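# Wind a cable round the hub of a held reel

## Task

With one gripper holding the reel, pin the cable close to one of its ends beneath a finger of that same gripper. Then wrap the cable round the reel's hub through more than one complete turn, keeping it within roughly one cable thickness of the hub over almost all of that turn. Any cable doubling back in the opposite direction between the flanges subtracts from the turn. Declare completion only while that grip keeps the reel steady and lifted above the table, the other arm's moving parts are away from both reel and cable, and the other arm is not pressing hard against the holding arm.

## Robot and tools

Robot: two six-joint arms, left_arm and right_arm, each with a two-finger parallel gripper and a wrist camera. Base poses in the scene frame: left_arm at (-0.037, +0.274, +0.003) m, quat_wxyz (+1.000, 0, 0, +0.021); right_arm at (+0.030, -0.269, +0.040) m, quat_wxyz (+1.000, 0, 0, -0.014).

Frames: the scene frame has its origin at table-top height, halfway between the nominal bases, +z up, +x out over the table, and left_arm on the +y side (arm names do not match image sides). Each arm reports its hand pose, velocities and targets in its own base frame. Fixed cameras and the table use the scene frame. Offsets sent in a command run along the axes of that arm's current Hand target. A gripper's fingers point along its +z and separate along its y; end_effector_position is the spot between the pads, about 1 cm short of the tips.

A command row is 14 numbers, each in [-1, 1], always for both arms: left_arm dx, dy, dz, rx, ry, rz, opening, then right_arm in the same order. The first six of each arm are an offset, not a pose: they count from that arm's Hand target as it stood when the action or move began; 1.0 equals 0.6 m for dx, dy, dz and 180 degrees for rx, ry, rz, which together form a single rotation vector. Opening is absolute: +1 is fully open (0.094 m), -1 is shut. Six zeros re-command the present Hand target. A 0 in the opening slot is a real command (half open), so to keep a grip, resend the current opening.

execute_actions(actions, cameras): actions is a list of actions; each action is a table of at most 15 rows, one per 1/30 s step, and a short table repeats its final row. All rows of one action count from that action's start pose, but each new action or call starts from the updated Hand target, so a repeated offset keeps moving further. Images appear only for an empty actions list or when cameras names them (list of names, ["all"], [] for none).

move(target, speed, blend, opening_speed, grip_force, blocking, cameras): target is one 14-number row or a list of up to 15 rows; every row counts from the Hand targets at the move's start, not from the previous row. Paths are straight, turn the short way, finish together, take at least 0.5 s and are cut off after 10 s. speed is in m/s, 0.002 to 2.9, default 0.25 (rotation up to twice that in rad/s); one value or one per target. blend, in metres, rounds corners; 0 stops at each target. opening_speed is change per second on the -1..+1 scale, at least 0.2. grip_force is newtons per pad, 10 to 50, and persists; low values close slowly. blocking=false returns after about 0.5 s while the move continues. Openings in the first row are sent at the start; later rows' openings on arrival once everything is still. Moves do not avoid obstacles or the other arm, lag more when fast, and should not pass close to the arm's own base. The extra move: line reports done (within 10 mm and 2 degrees), off_target, moving, held or fault; limits=paced means the command was clipped, limits=held that steps were withheld.

wait(seconds): 0 to 10 s, arms keep their last commands; a running move goes on. stop: brakes a running move. zoom_image(camera, region): region [x0, y0, x1, y1] in pixels, at most 504 by 504, of the newest image of cam_head_left, cam_head_right, cam_high, cam_low, cam_left_wrist or cam_right_wrist (all 896x504). read_manual: licence text only. finished_scene(scene): integer 1 to 2, ends the scene for good; call it when the goal holds.

Results per arm: end_effector_position (m) and end_effector_quat_wxyz in its base frame; Hand target, the last commanded pose after clipping and the origin for the next offsets; Joint positions, whose last entry is finger opening in metres; Joint velocities (may read within noise); joint torques including gravity, with joints 1 to 3 wrapping at ±28 N m; grip_measured on the opening scale, reading up to about 2.5 mm wide when empty and a few mm narrower than a hard part when squeezing; Tool commands; Actions left. Each control step limits orientation to 40 degrees from the measured one. A gripper can rest a few centimetres off its command; a fresh command or an extra offset closes the gap. MOTOR HOT appears at 75 °C; at 90 °C the arm folds and idles.

Avoid: letting the reel or cable fall or leave the table; collisions or presses between the two arms, including one gripper clamping the other's fingers (can end the scene); fast moves into contact, slams and hard pushes; wrist-camera cable touches (treated as hand contact); holding loads at full stretch or pushing at unreachable poses, which heats motors. Close slowly on the cable. Loose objects may occasionally be nudged.

Each tool is called after "Emit:" in YAML: its name, and indented under it one key for each argument.

## Session

Emit:
execute_actions:
  actions: []

Scene clock: 0.00 s.
left_arm: end_effector_position=(+0.4047, +0.0107, +0.1116) grip_measured=+1.000 end_effector_quat_wxyz=(+0.601, -0.048, +0.796, +0.055) | right_arm: end_effector_position=(+0.4009, +0.0239, +0.1005) grip_measured=+1.000 end_effector_quat_wxyz=(+0.597, -0.012, +0.801, -0.036)
Joint positions: left_arm=[-0.071 1.553 0.383 0.888 -0.214 -0.029 0.094] | right_arm=[0.134 1.585 0.359 0.933 0.172 -0.024 0.094]
Joint velocities: within noise
Joint torques (N m): no reading
Heat: left arm: 45 °C; right arm: 41 °C.
Hand target: left_arm +0.4078, +0.0107, +0.1208; +0.611, -0.050, +0.788, +0.054 | right_arm +0.4046, +0.0242, +0.1108; +0.609, -0.010, +0.792, -0.035
Tool commands: left_gripper/opening=+1.0 right_gripper/opening=+1.0

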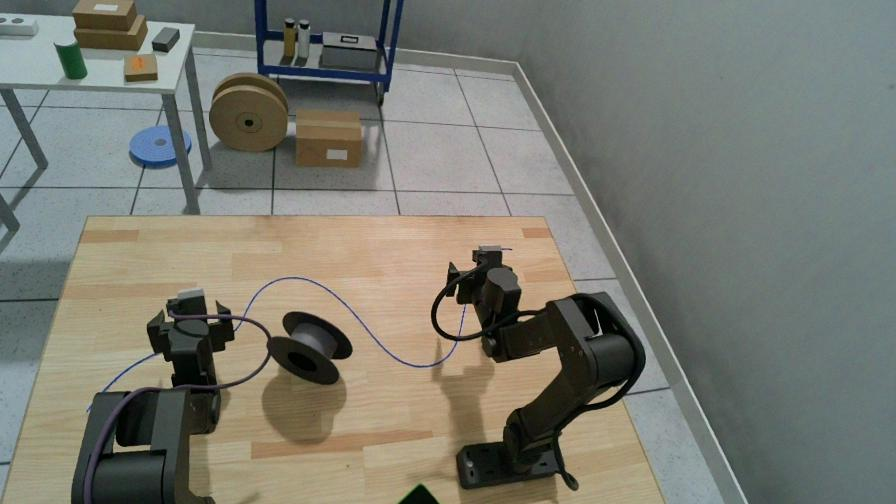

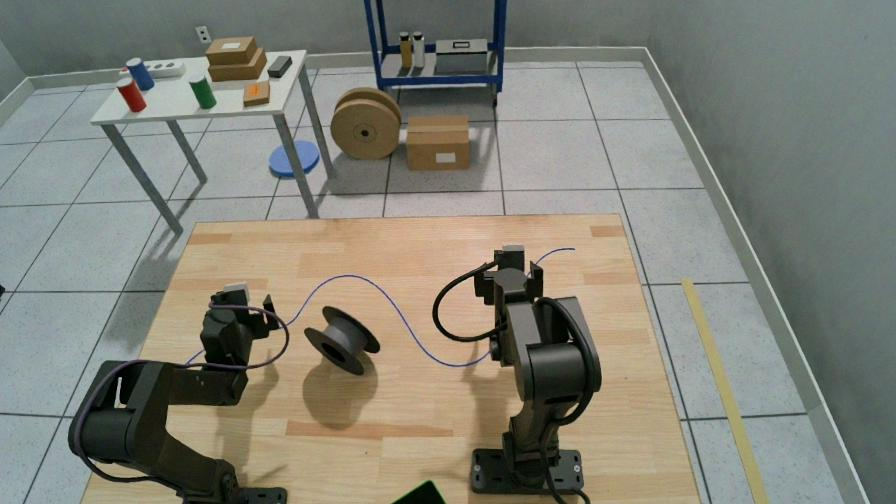

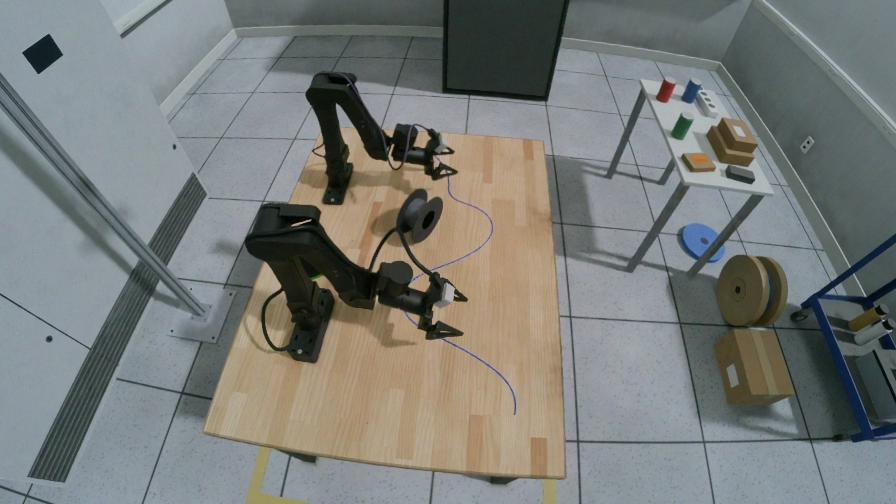

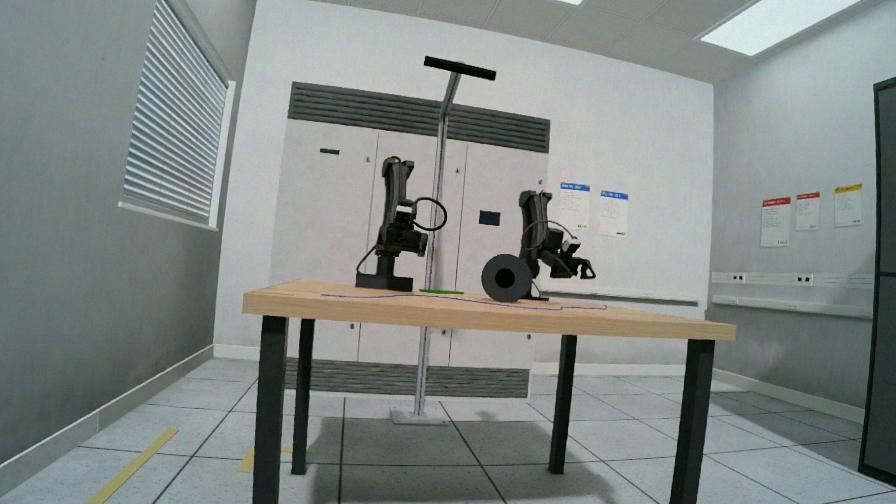

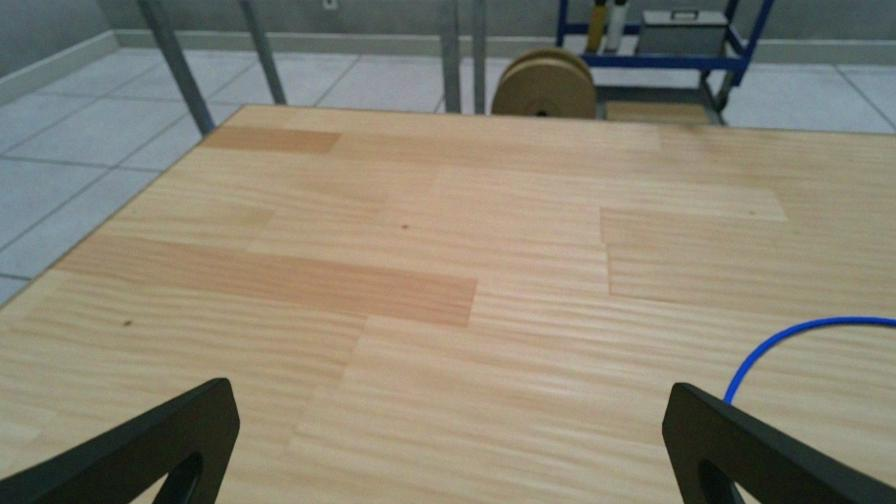

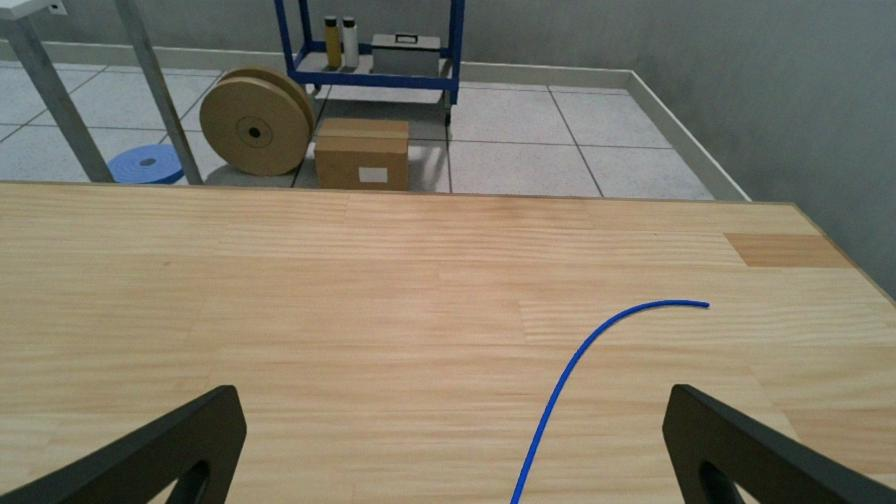

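Emit:
zoom_image:
  camera: "cam_head_left"
  region: [200, 260, 400, 420]

Emit:
zoom_image:
  camera: "cam_head_right"
  region: [270, 280, 430, 410]

Emit:
zoom_image:
  camera: "cam_high"
  region: [350, 160, 550, 300]

Emit:
zoom_image:
  camera: "cam_low"
  region: [440, 220, 620, 340]

Scaled by 2.520 from the camera's 896x504 image, which has a finer 1280x720 frame.

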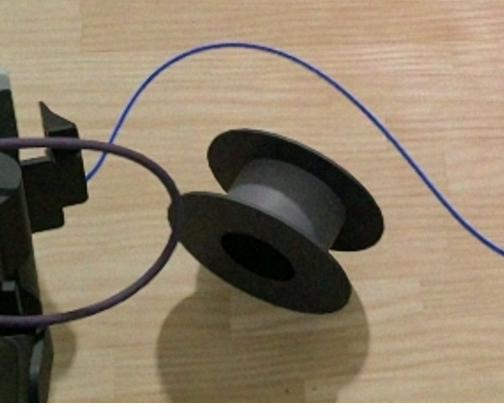

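Scaled by 3.150 from the camera's 896x504 image, which has a finer 1280x720 frame.

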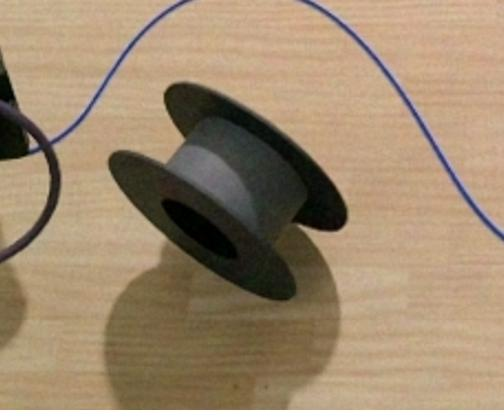

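Scaled by 2.520 from the camera's 896x504 image, which has a finer 1280x720 frame.

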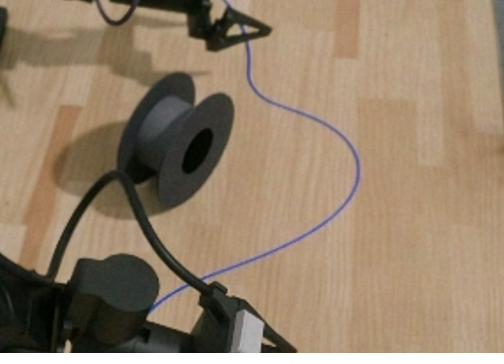

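Scaled by 2.800 from the camera's 896x504 image, which has a finer 1280x720 frame.

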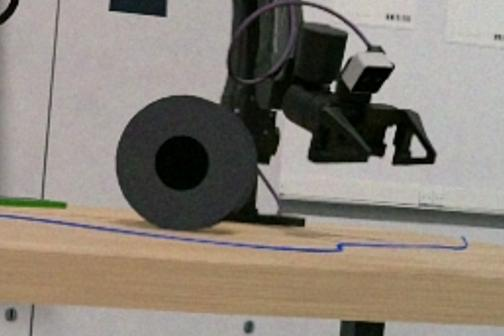

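Emit:
move:
  target:
    - [-0.213,-0.020,-0.110,-0.1,0.25,-0.12,1,0,0,0,0,0,0,1]
    - [-0.1153,-0.2925,-0.2502,-0.171,0.397,-0.232,1,0,0,0,0,0,0,1]
  blend: [0.03,0]
  cameras: ["all"]

Scene clock: 212.97 s.
left_arm: end_effector_position=(+0.3049, -0.1850, +0.2174) grip_measured=+1.000 end_effector_quat_wxyz=(+0.038, -0.467, +0.881, -0.065) | right_arm: end_effector_position=(+0.4009, +0.0239, +0.1005) grip_measured=+1.000 end_effector_quat_wxyz=(+0.597, -0.012, +0.801, -0.036)
Joint positions: left_arm=[-0.548 1.814 1.94 -1.546 0 -1.522 0.094] | right_arm=[0.134 1.585 0.359 0.933 0.172 -0.024 0.094]
Joint torques (N m): left_arm=[0.29 -7.57 7.36 0.25 -0.05 -0.11] | right_arm=[-0.03 -5.97 5.49 1.77 0 0.01]
Heat: left arm: 50 °C; right arm: 43 °C.
Hand target: left_arm +0.3064, -0.1840, +0.2206; +0.000, -0.474, +0.880, +0.001 | right_arm +0.4046, +0.0242, +0.1108; +0.609, -0.010, +0.792, -0.035
Off the commanded pose: left_arm 0.004 m, 9 deg | right_arm 0.011 m, 2 deg.
joint sent to its limit (left arm) — joint 4 (wrist pitch), lower limit. The joint targets are off in orientation, not in position.
move: off_target (left_arm, right_arm)
camera_calibration:
cam_left_wrist: T_world_to_cam=[[0.816588, -0.563143, 0.126704, -0.380978], [-0.559927, -0.719476, 0.410896, -0.0164991], [-0.140233, -0.406478, -0.902835, 0.258035], [0, 0, 0, 1]] pos_world=[0.338049, -0.12153, 0.288014]

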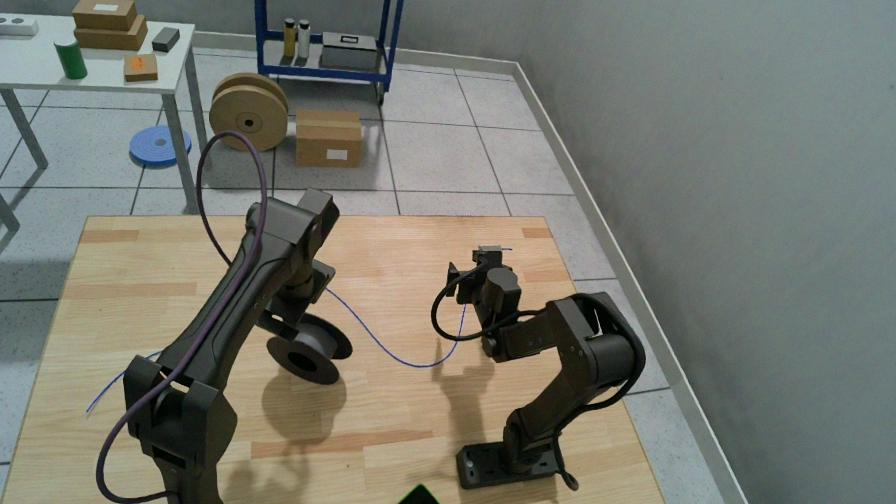

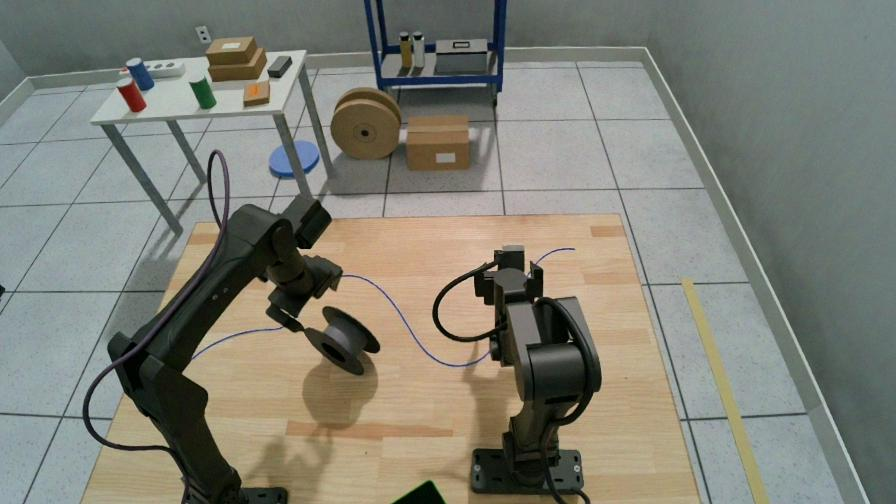

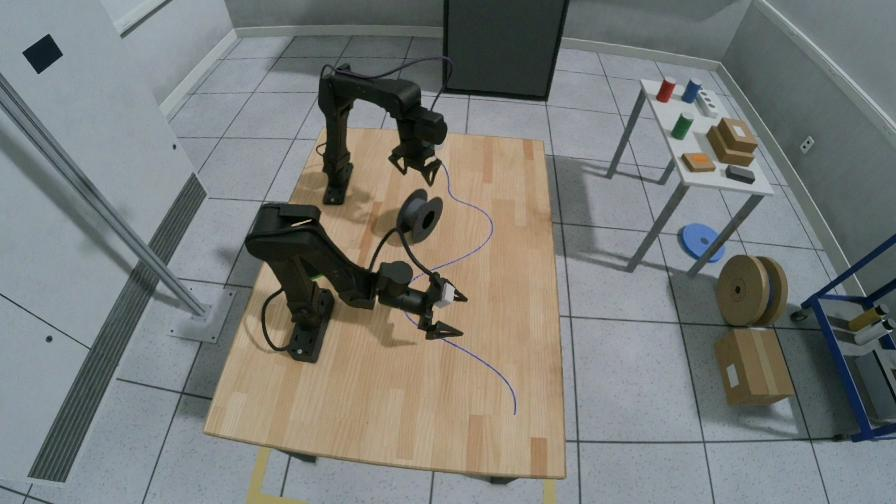

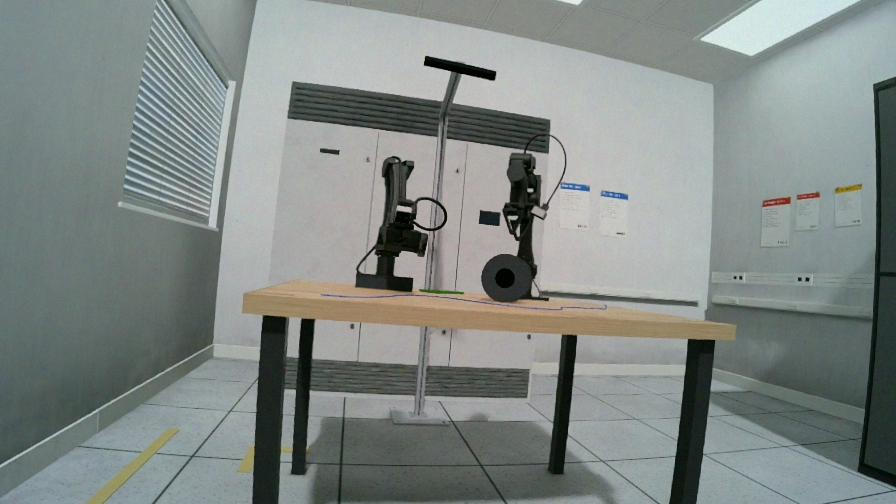

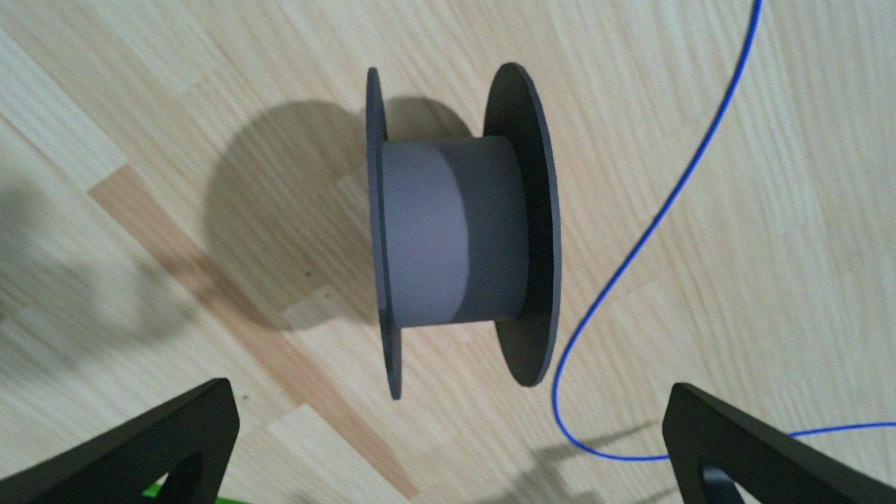

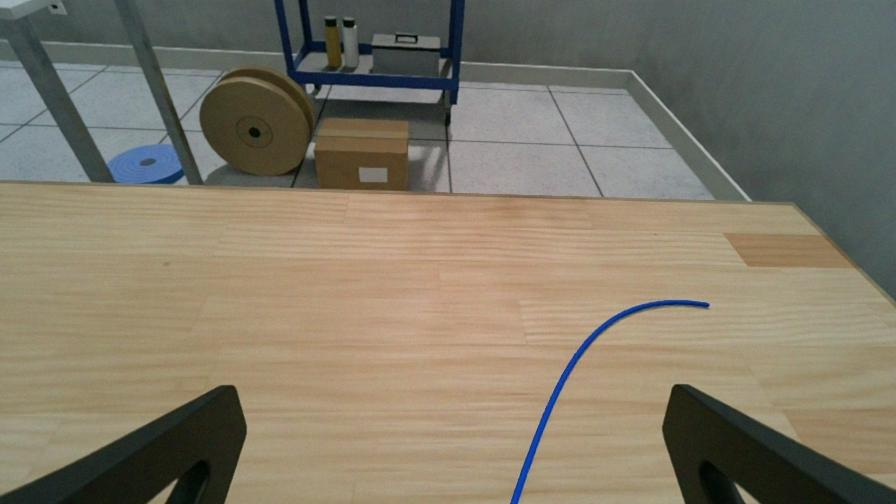

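Emit:
move:
  target: [0.0342,0.0235,0.051,0,0,-0.015,-0.15,0,0,0,0,0,0,1]
  cameras: ["cam_left_wrist","cam_head_right"]

Scene clock: 240.70 s.
left_arm: end_effector_position=(+0.2869, -0.1963, +0.1945) grip_measured=-0.147 end_effector_quat_wxyz=(+0.014, -0.490, +0.871, -0.031) | right_arm: end_effector_position=(+0.4009, +0.0239, +0.1005) grip_measured=+1.000 end_effector_quat_wxyz=(+0.597, -0.012, +0.801, -0.036)
Joint positions: left_arm=[-0.602 1.833 1.878 -1.547 0.003 -1.627 0.04] | right_arm=[0.134 1.585 0.359 0.933 0.172 -0.024 0.094]
Joint torques (N m): left_arm=[-0.1 -7.88 4.72 0.12 -0.06 -0.11] | right_arm=[0.12 -5.89 5.61 1.76 0.01 0]
Heat: left arm: 47 °C; right arm: 43 °C.
Hand target: left_arm +0.2835, -0.1933, +0.1899; +0.000, -0.495, +0.869, +0.001 | right_arm +0.4046, +0.0242, +0.1108; +0.609, -0.010, +0.792, -0.035
Off the commanded pose: left_arm 0.006 m, 4 deg | right_arm 0.011 m, 2 deg.
joint sent to its limit (left arm) — joint 4 (wrist pitch), lower limit. The joint targets still meet the commanded pose.
move: off_target (left_arm, right_arm)
camera_calibration:
cam_left_wrist: T_world_to_cam=[[0.850713, -0.523699, 0.0450185, -0.355879], [-0.490345, -0.75984, 0.426855, -0.0562932], [-0.189336, -0.385206, -0.903199, 0.248521], [0, 0, 0, 1]] pos_world=[0.322202, -0.133416, 0.264514]
Images, in order (width x height): cam_head_right 896x504, cam_left_wrist 896x504.

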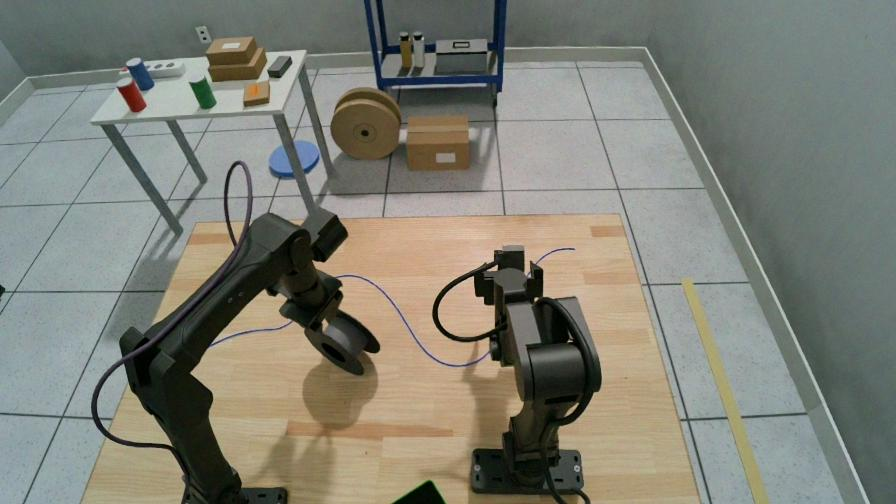

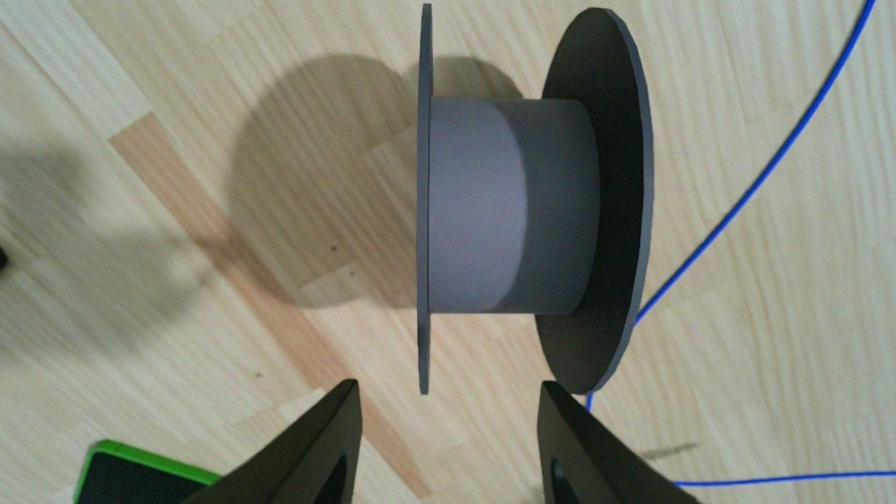

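Emit:
move:
  target: [-0.0053,0.001,0.083,0,0,0,-0.15,0,0,0,0,0,0,1]
  speed: 0.12
  cameras: ["cam_left_wrist","cam_head_right","cam_low"]

Scene clock: 253.37 s.
left_arm: end_effector_position=(+0.2819, -0.1921, +0.1450) grip_measured=-0.147 end_effector_quat_wxyz=(+0.000, -0.492, +0.871, -0.002) | right_arm: end_effector_position=(+0.4009, +0.0239, +0.1005) grip_measured=+1.000 end_effector_quat_wxyz=(+0.597, -0.012, +0.801, -0.036)
Joint positions: left_arm=[-0.6 1.836 1.684 -1.415 0.003 -1.628 0.04] | right_arm=[0.134 1.585 0.359 0.933 0.172 -0.024 0.094]
Joint torques (N m): left_arm=[0.58 -7.99 4.81 0.27 -0.05 -0.01] | right_arm=[-0.08 -5.98 5.53 1.79 0 0]
Heat: left arm: 46 °C; right arm: 43 °C.
Hand target: left_arm +0.2845, -0.1901, +0.1401; +0.000, -0.495, +0.869, +0.001 | right_arm +0.4046, +0.0242, +0.1108; +0.609, -0.010, +0.792, -0.035
Off the commanded pose: left_arm 0.006 m, 1 deg | right_arm 0.011 m, 2 deg.
move: off_target (right_arm)
camera_calibration:
cam_left_wrist: T_world_to_cam=[[0.852772, -0.521896, -0.020118, -0.33802], [-0.465394, -0.776801, 0.42425, -0.044323], [-0.237042, -0.352426, -0.905322, 0.22459], [0, 0, 0, 1]] pos_world=[0.320864, -0.13169, 0.21533]
Images, in order (width x height): cam_head_right 896x504, cam_low 896x504, cam_left_wrist 896x504.

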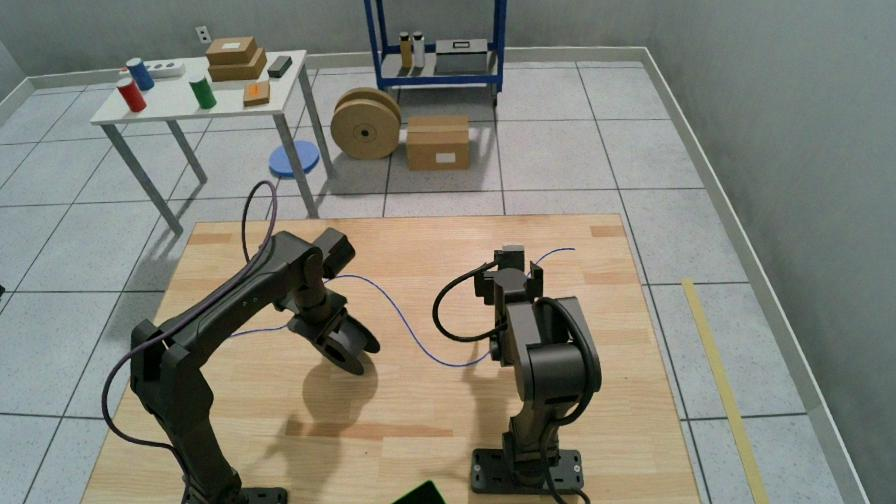

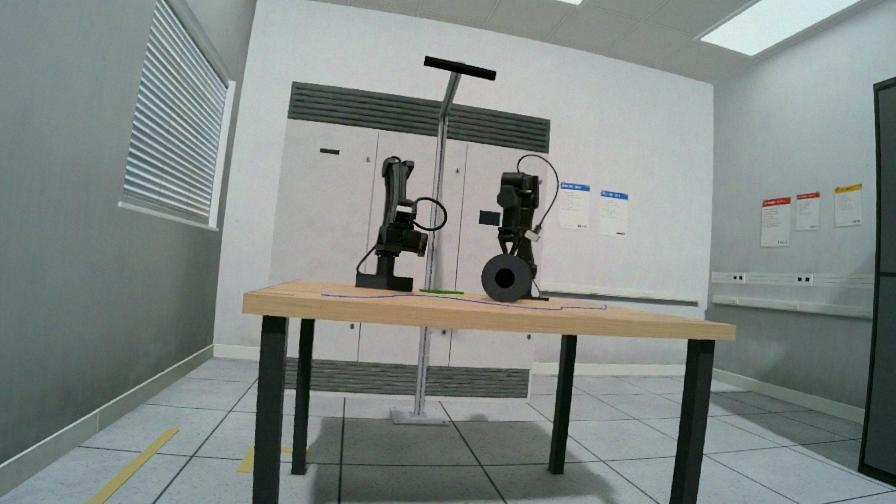

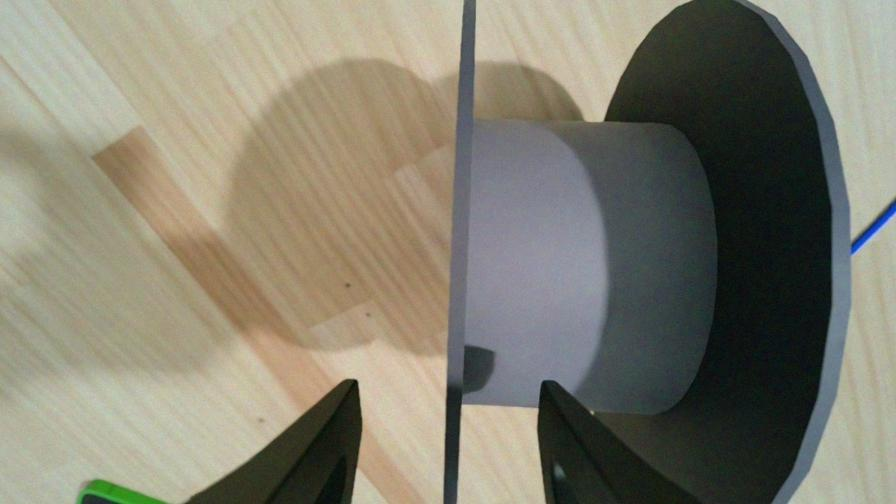

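Emit:
move:
  target: [-0.0083,0,0.02,0,0,0.012,-0.15,0,0,0,0,0,0,1]
  speed: 0.08
  cameras: ["cam_left_wrist"]

Scene clock: 262.80 s.
left_arm: end_effector_position=(+0.2852, -0.1877, +0.1326) grip_measured=-0.147 end_effector_quat_wxyz=(-0.001, -0.479, +0.878, -0.001) | right_arm: end_effector_position=(+0.4009, +0.0239, +0.1005) grip_measured=+1.000 end_effector_quat_wxyz=(+0.597, -0.012, +0.801, -0.036)
Joint positions: left_arm=[-0.584 1.836 1.634 -1.368 0.003 -1.582 0.04] | right_arm=[0.134 1.585 0.359 0.933 0.172 -0.024 0.094]
Joint torques (N m): left_arm=[0.44 -8.29 4.67 0.25 -0.05 0.07] | right_arm=[0.03 -6 5.65 1.77 0.01 0.05]
Heat: left arm: 45 °C; right arm: 43 °C.
Hand target: left_arm +0.2870, -0.1858, +0.1281; +0.000, -0.478, +0.878, +0.001 | right_arm +0.4046, +0.0242, +0.1108; +0.609, -0.010, +0.792, -0.035
Off the commanded pose: left_arm 0.005 m, 0 deg | right_arm 0.011 m, 2 deg.
move: off_target (right_arm)
camera_calibration:
cam_left_wrist: T_world_to_cam=[[0.836831, -0.547024, -0.0218863, -0.338753], [-0.487704, -0.763053, 0.424139, -0.025133], [-0.248715, -0.344258, -0.905333, 0.220562], [0, 0, 0, 1]] pos_world=[0.326079, -0.128554, 0.202928]
Images, in order (width x height): cam_left_wrist 896x504.

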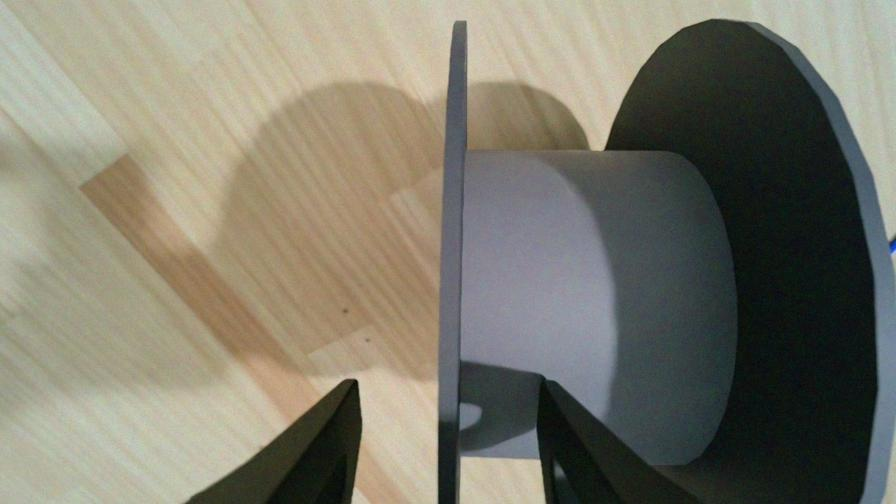

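Emit:
move:
  target: [0.005,0,0,0,0,0.005,-0.15,0,0,0,0,0,0,1]
  speed: 0.08

Emit:
move:
  target: [0,0,0,0,0,0,-1,0,0,0,0,0,0,1]
  opening_speed: 0.4
  cameras: ["cam_left_wrist","cam_head_left","cam_low"]

Scene clock: 269.73 s.
left_arm: end_effector_position=(+0.2854, -0.1879, +0.1326) grip_measured=-0.147 end_effector_quat_wxyz=(-0.001, -0.476, +0.880, -0.002) | right_arm: end_effector_position=(+0.4009, +0.0239, +0.1005) grip_measured=+1.000 end_effector_quat_wxyz=(+0.597, -0.012, +0.801, -0.036)
Joint positions: left_arm=[-0.584 1.836 1.634 -1.367 0.003 -1.575 0.04] | right_arm=[0.134 1.585 0.359 0.933 0.172 -0.024 0.094]
Joint torques (N m): left_arm=[-0.38 -8.28 4.68 0.28 -0.05 0.06] | right_arm=[0.1 -5.98 5.6 1.76 0.01 0.02]
Heat: left arm: 45 °C; right arm: 43 °C.
Hand target: left_arm +0.2854, -0.1883, +0.1281; +0.000, -0.471, +0.882, +0.001 | right_arm +0.4046, +0.0242, +0.1108; +0.609, -0.010, +0.792, -0.035
Off the commanded pose: left_arm 0.005 m, 1 deg | right_arm 0.011 m, 2 deg.
move: off_target (right_arm)

Scene clock: 272.07 s.
left_arm: end_effector_position=(+0.2867, -0.1890, +0.1326) grip_measured=-0.921 end_effector_quat_wxyz=(+0.001, -0.475, +0.880, -0.005) | right_arm: end_effector_position=(+0.4009, +0.0239, +0.1005) grip_measured=+1.000 end_effector_quat_wxyz=(+0.597, -0.012, +0.801, -0.036)
Joint positions: left_arm=[-0.584 1.836 1.634 -1.36 0.004 -1.574 0.004] | right_arm=[0.134 1.585 0.359 0.933 0.172 -0.024 0.094]
Joint torques (N m): left_arm=[-0.36 -8.29 4.7 0.22 -0.06 0.06] | right_arm=[-0.08 -5.89 5.56 1.8 -0.01 0.01]
Heat: left arm: 45 °C; right arm: 43 °C.
Hand target: left_arm +0.2853, -0.1884, +0.1281; +0.000, -0.471, +0.882, +0.001 | right_arm +0.4046, +0.0242, +0.1108; +0.609, -0.010, +0.792, -0.035
Off the commanded pose: left_arm 0.005 m, 1 deg | right_arm 0.011 m, 2 deg.
move: off_target (right_arm)
camera_calibration:
cam_left_wrist: T_world_to_cam=[[0.832345, -0.554075, -0.0142265, -0.341723], [-0.496507, -0.756781, 0.425162, -0.0217459], [-0.246338, -0.346818, -0.905006, 0.219284], [0, 0, 0, 1]] pos_world=[0.327653, -0.129746, 0.202838]
Images, in order (width x height): cam_head_left 896x504, cam_low 896x504, cam_left_wrist 896x504.

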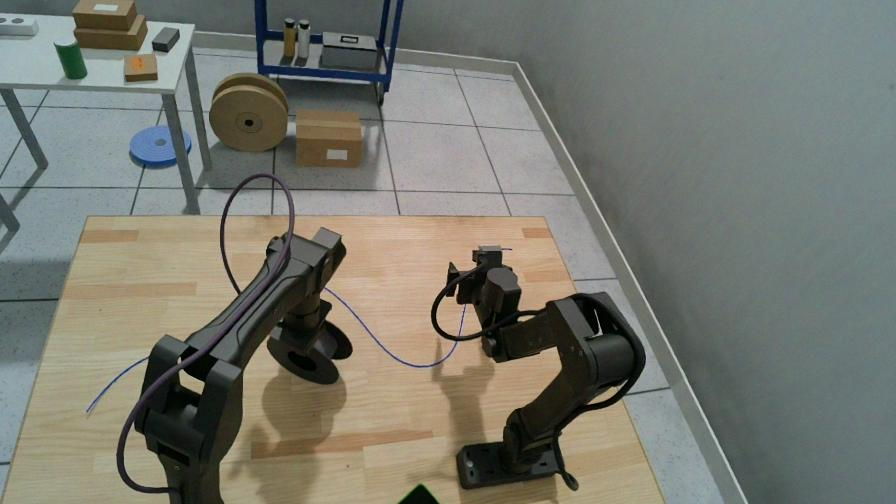

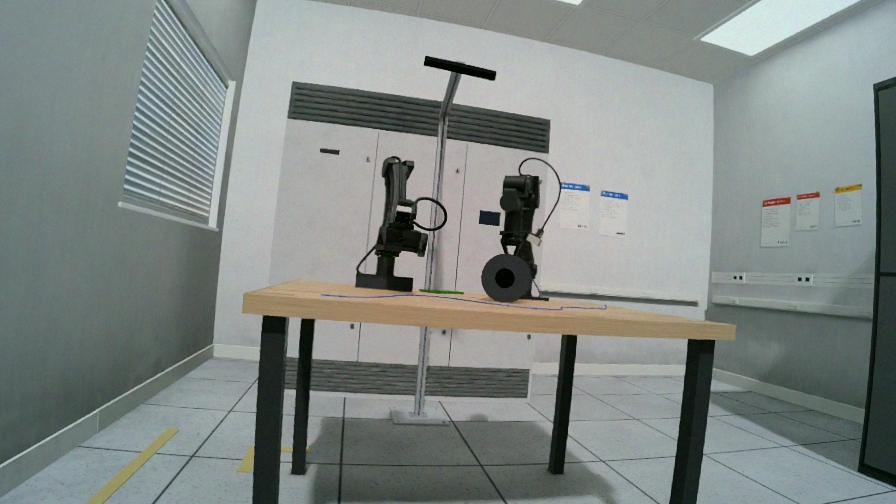

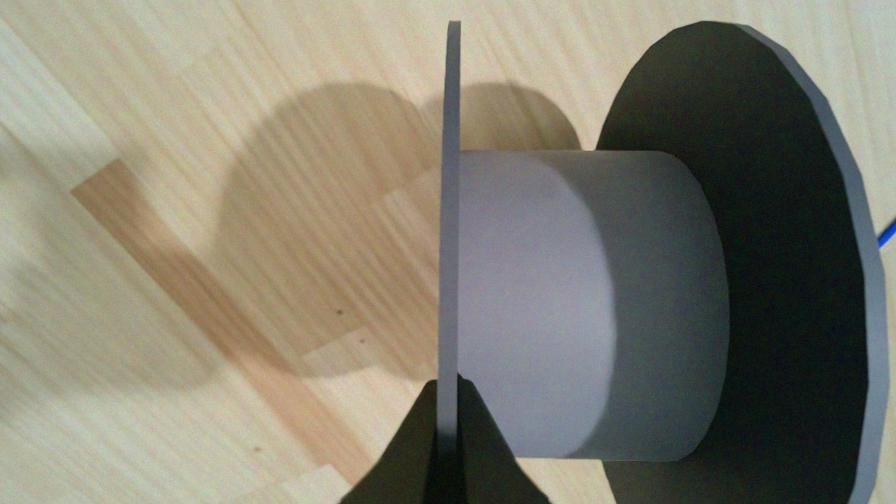

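Emit:
move:
  target:
    - [0,0,-0.1,0,0,0,-1,0,0,0,0,0,0,1]
    - [-0.1458,-0.0557,-0.1,0,0,0.3256,-1,0,0,0,0,0,0,1]
    - [-0.1458,-0.0557,-0.005,0,0,0.3256,-1,0,0,0,0,0,0,1]
  blend: [0.02,0,0]
  speed: 0.12
  cameras: ["cam_left_wrist","cam_head_right","cam_low"]

Scene clock: 293.53 s.
left_arm: end_effector_position=(+0.3538, -0.1324, +0.1342) grip_measured=-0.922 end_effector_quat_wxyz=(-0.014, +0.019, +1.000, +0.004) | right_arm: end_effector_position=(+0.4009, +0.0239, +0.1005) grip_measured=+1.000 end_effector_quat_wxyz=(+0.597, -0.012, +0.801, -0.036)
Joint positions: left_arm=[-0.36 2.02 1.892 -1.472 0.001 -0.322 0.004] | right_arm=[0.134 1.585 0.359 0.933 0.172 -0.024 0.094]
Joint torques (N m): left_arm=[0.09 -9.94 5.03 0.48 -0.04 0.04] | right_arm=[0.01 -5.86 5.52 1.8 0.03 0.01]
Heat: left arm: 45 °C; right arm: 43 °C.
Hand target: left_arm +0.3618, -0.1342, +0.1312; +0.000, +0.021, +1.000, +0.001 | right_arm +0.4046, +0.0242, +0.1108; +0.609, -0.010, +0.792, -0.035
Off the commanded pose: left_arm 0.009 m, 2 deg | right_arm 0.011 m, 2 deg.
move: off_target (right_arm)
camera_calibration:
cam_left_wrist: T_world_to_cam=[[-0.0453379, -0.998469, -0.0316963, -0.112128], [-0.893996, 0.0263947, 0.447296, 0.294986], [-0.445775, 0.0486158, -0.893824, 0.378237], [0, 0, 0, 1]] pos_world=[0.427241, -0.13813, 0.202577]
Images, in order (width x height): cam_head_right 896x504, cam_low 896x504, cam_left_wrist 896x504.

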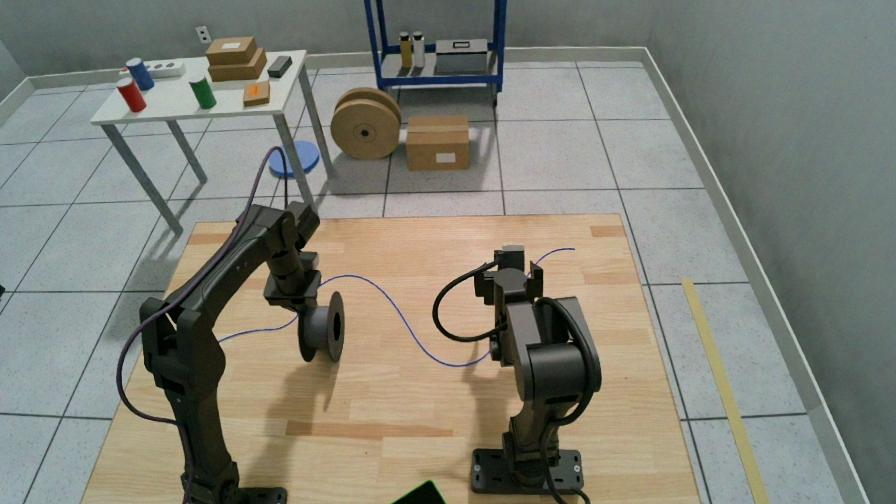

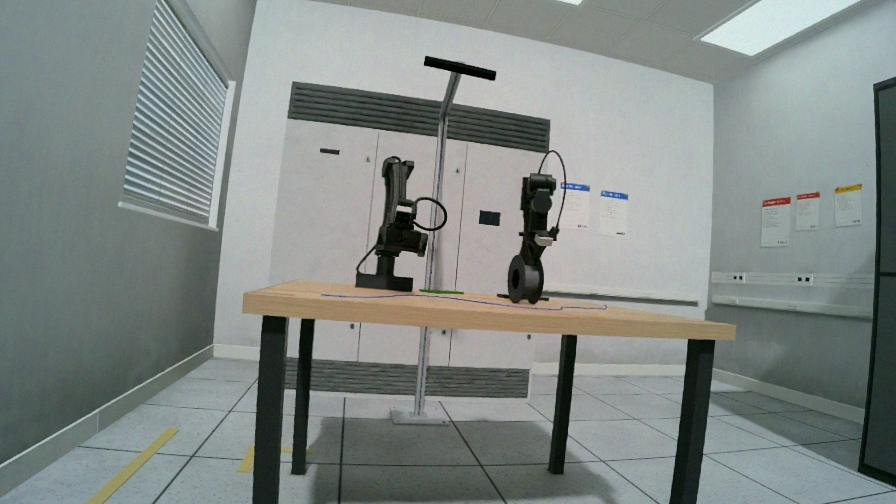

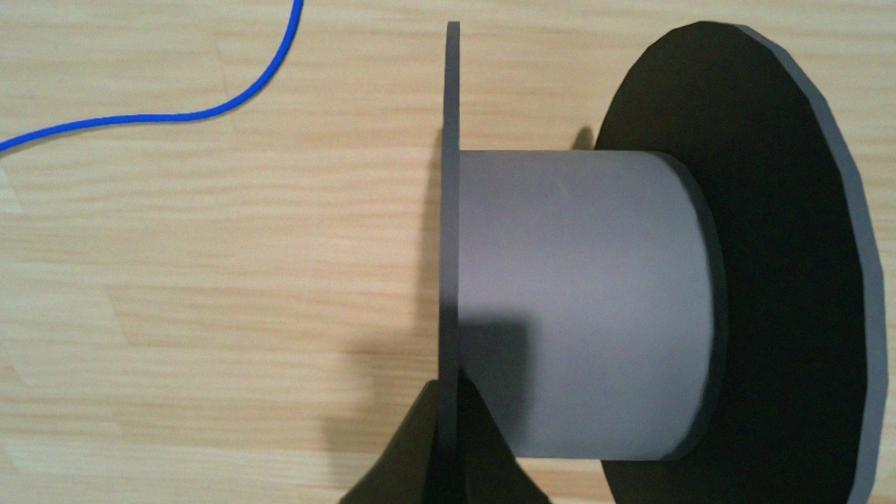

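Emit:
move:
  target: [0,0,0,0,0,0,-1,0.0565,-0.1022,0.1637,0.1225,0.408,0.1957,0]
  cameras: ["cam_right_wrist","cam_head_right"]

Scene clock: 353.10 s.
left_arm: end_effector_position=(+0.3538, -0.1324, +0.1342) grip_measured=-0.922 end_effector_quat_wxyz=(-0.014, +0.019, +1.000, +0.004) | right_arm: end_effector_position=(+0.4862, -0.0422, +0.0625) grip_measured=+0.001 end_effector_quat_wxyz=(+0.004, +0.336, +0.942, -0.002)
Joint positions: left_arm=[-0.36 2.02 1.892 -1.472 0.001 -0.322 0.004] | right_arm=[-0.086 2.547 2.493 -1.51 0.006 0.598 0.047]
Joint torques (N m): left_arm=[0.09 -9.95 5.03 0.48 -0.04 0.05] | right_arm=[-0.39 -10.59 7.97 -0.1 -0.08 0.13]
Heat: left arm: 44 °C; right arm: 43 °C.
Hand target: left_arm +0.3618, -0.1342, +0.1312; +0.000, +0.021, +1.000, +0.001 | right_arm +0.4890, -0.0435, +0.0571; +0.000, +0.343, +0.940, +0.000
Off the commanded pose: left_arm 0.009 m, 2 deg | right_arm 0.006 m, 1 deg.
move: done
camera_calibration:
cam_right_wrist: T_world_to_cam=[[-0.642821, -0.765587, -0.0256665, 0.283329], [-0.705103, 0.578277, 0.410397, 0.378864], [-0.299352, 0.281909, -0.911546, 0.305656], [0, 0, 0, 1]] pos_world=[0.540767, -0.088343, 0.130407]
Images, in order (width x height): cam_head_right 896x504, cam_right_wrist 896x504.

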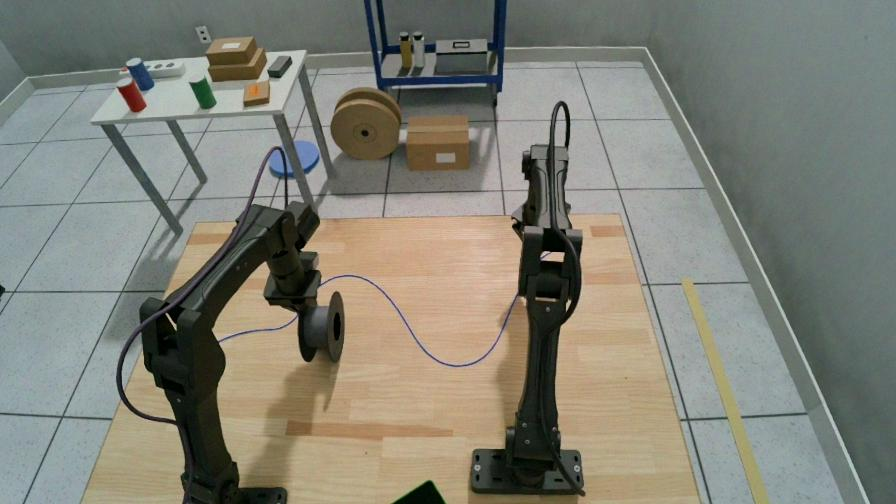

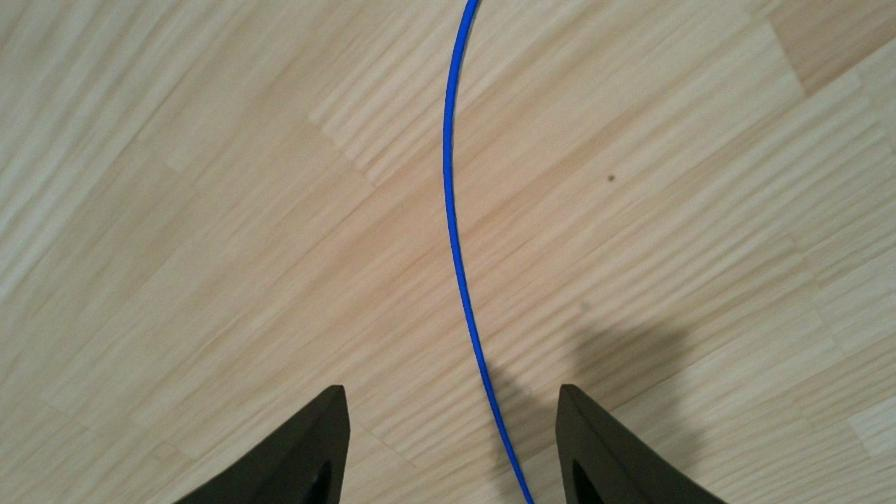

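Emit:
move:
  target: [0,0,0,0,0,0,-1,0,-0.0057,0.135,0,0,-0.06,-0.3]
  speed: 0.15
  cameras: ["cam_right_wrist","cam_low"]

Scene clock: 359.10 s.
left_arm: end_effector_position=(+0.3538, -0.1324, +0.1342) grip_measured=-0.922 end_effector_quat_wxyz=(-0.014, +0.019, +1.000, +0.004) | right_arm: end_effector_position=(+0.4853, -0.0441, -0.0188) grip_measured=-0.299 end_effector_quat_wxyz=(-0.002, +0.254, +0.967, -0.003)
Joint positions: left_arm=[-0.36 2.02 1.892 -1.472 0.001 -0.322 0.004] | right_arm=[-0.09 2.547 2.169 -1.197 0.006 0.424 0.033]
Joint torques (N m): left_arm=[0.09 -9.95 5.01 0.48 -0.04 0.05] | right_arm=[-0.5 -12.26 5.08 0.19 -0.07 -0.07]
Heat: left arm: 44 °C; right arm: 41 °C.
Hand target: left_arm +0.3618, -0.1342, +0.1312; +0.000, +0.021, +1.000, +0.001 | right_arm +0.4867, -0.0461, -0.0239; +0.000, +0.253, +0.968, +0.000
Off the commanded pose: left_arm 0.009 m, 2 deg | right_arm 0.006 m, 0 deg.
move: done
camera_calibration:
cam_right_wrist: T_world_to_cam=[[-0.504503, -0.863179, -0.0199955, 0.207895], [-0.787826, 0.450738, 0.419721, 0.447415], [-0.353281, 0.227503, -0.907433, 0.255697], [0, 0, 0, 1]] pos_world=[0.547702, -0.0803881, 0.0483954]
Images, in order (width x height): cam_low 896x504, cam_right_wrist 896x504.

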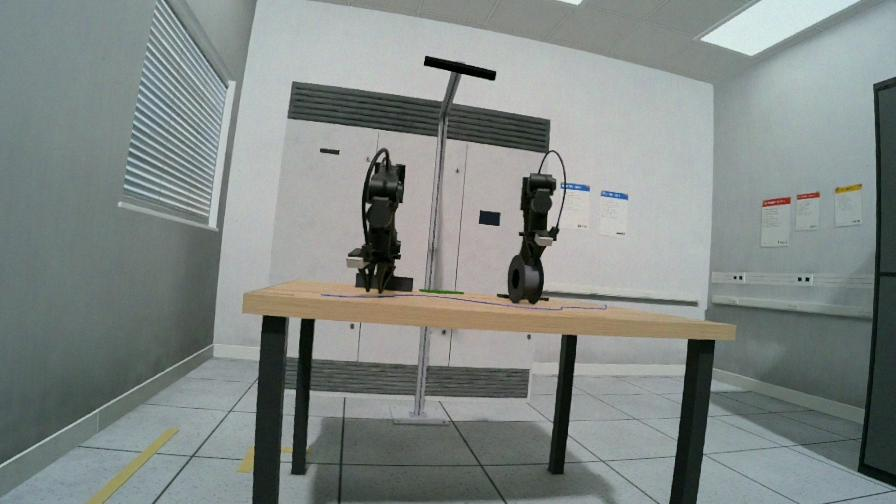

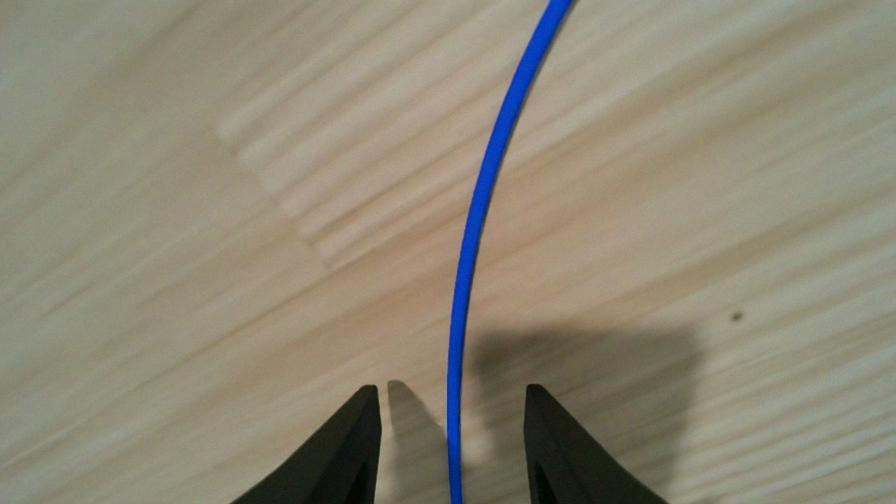

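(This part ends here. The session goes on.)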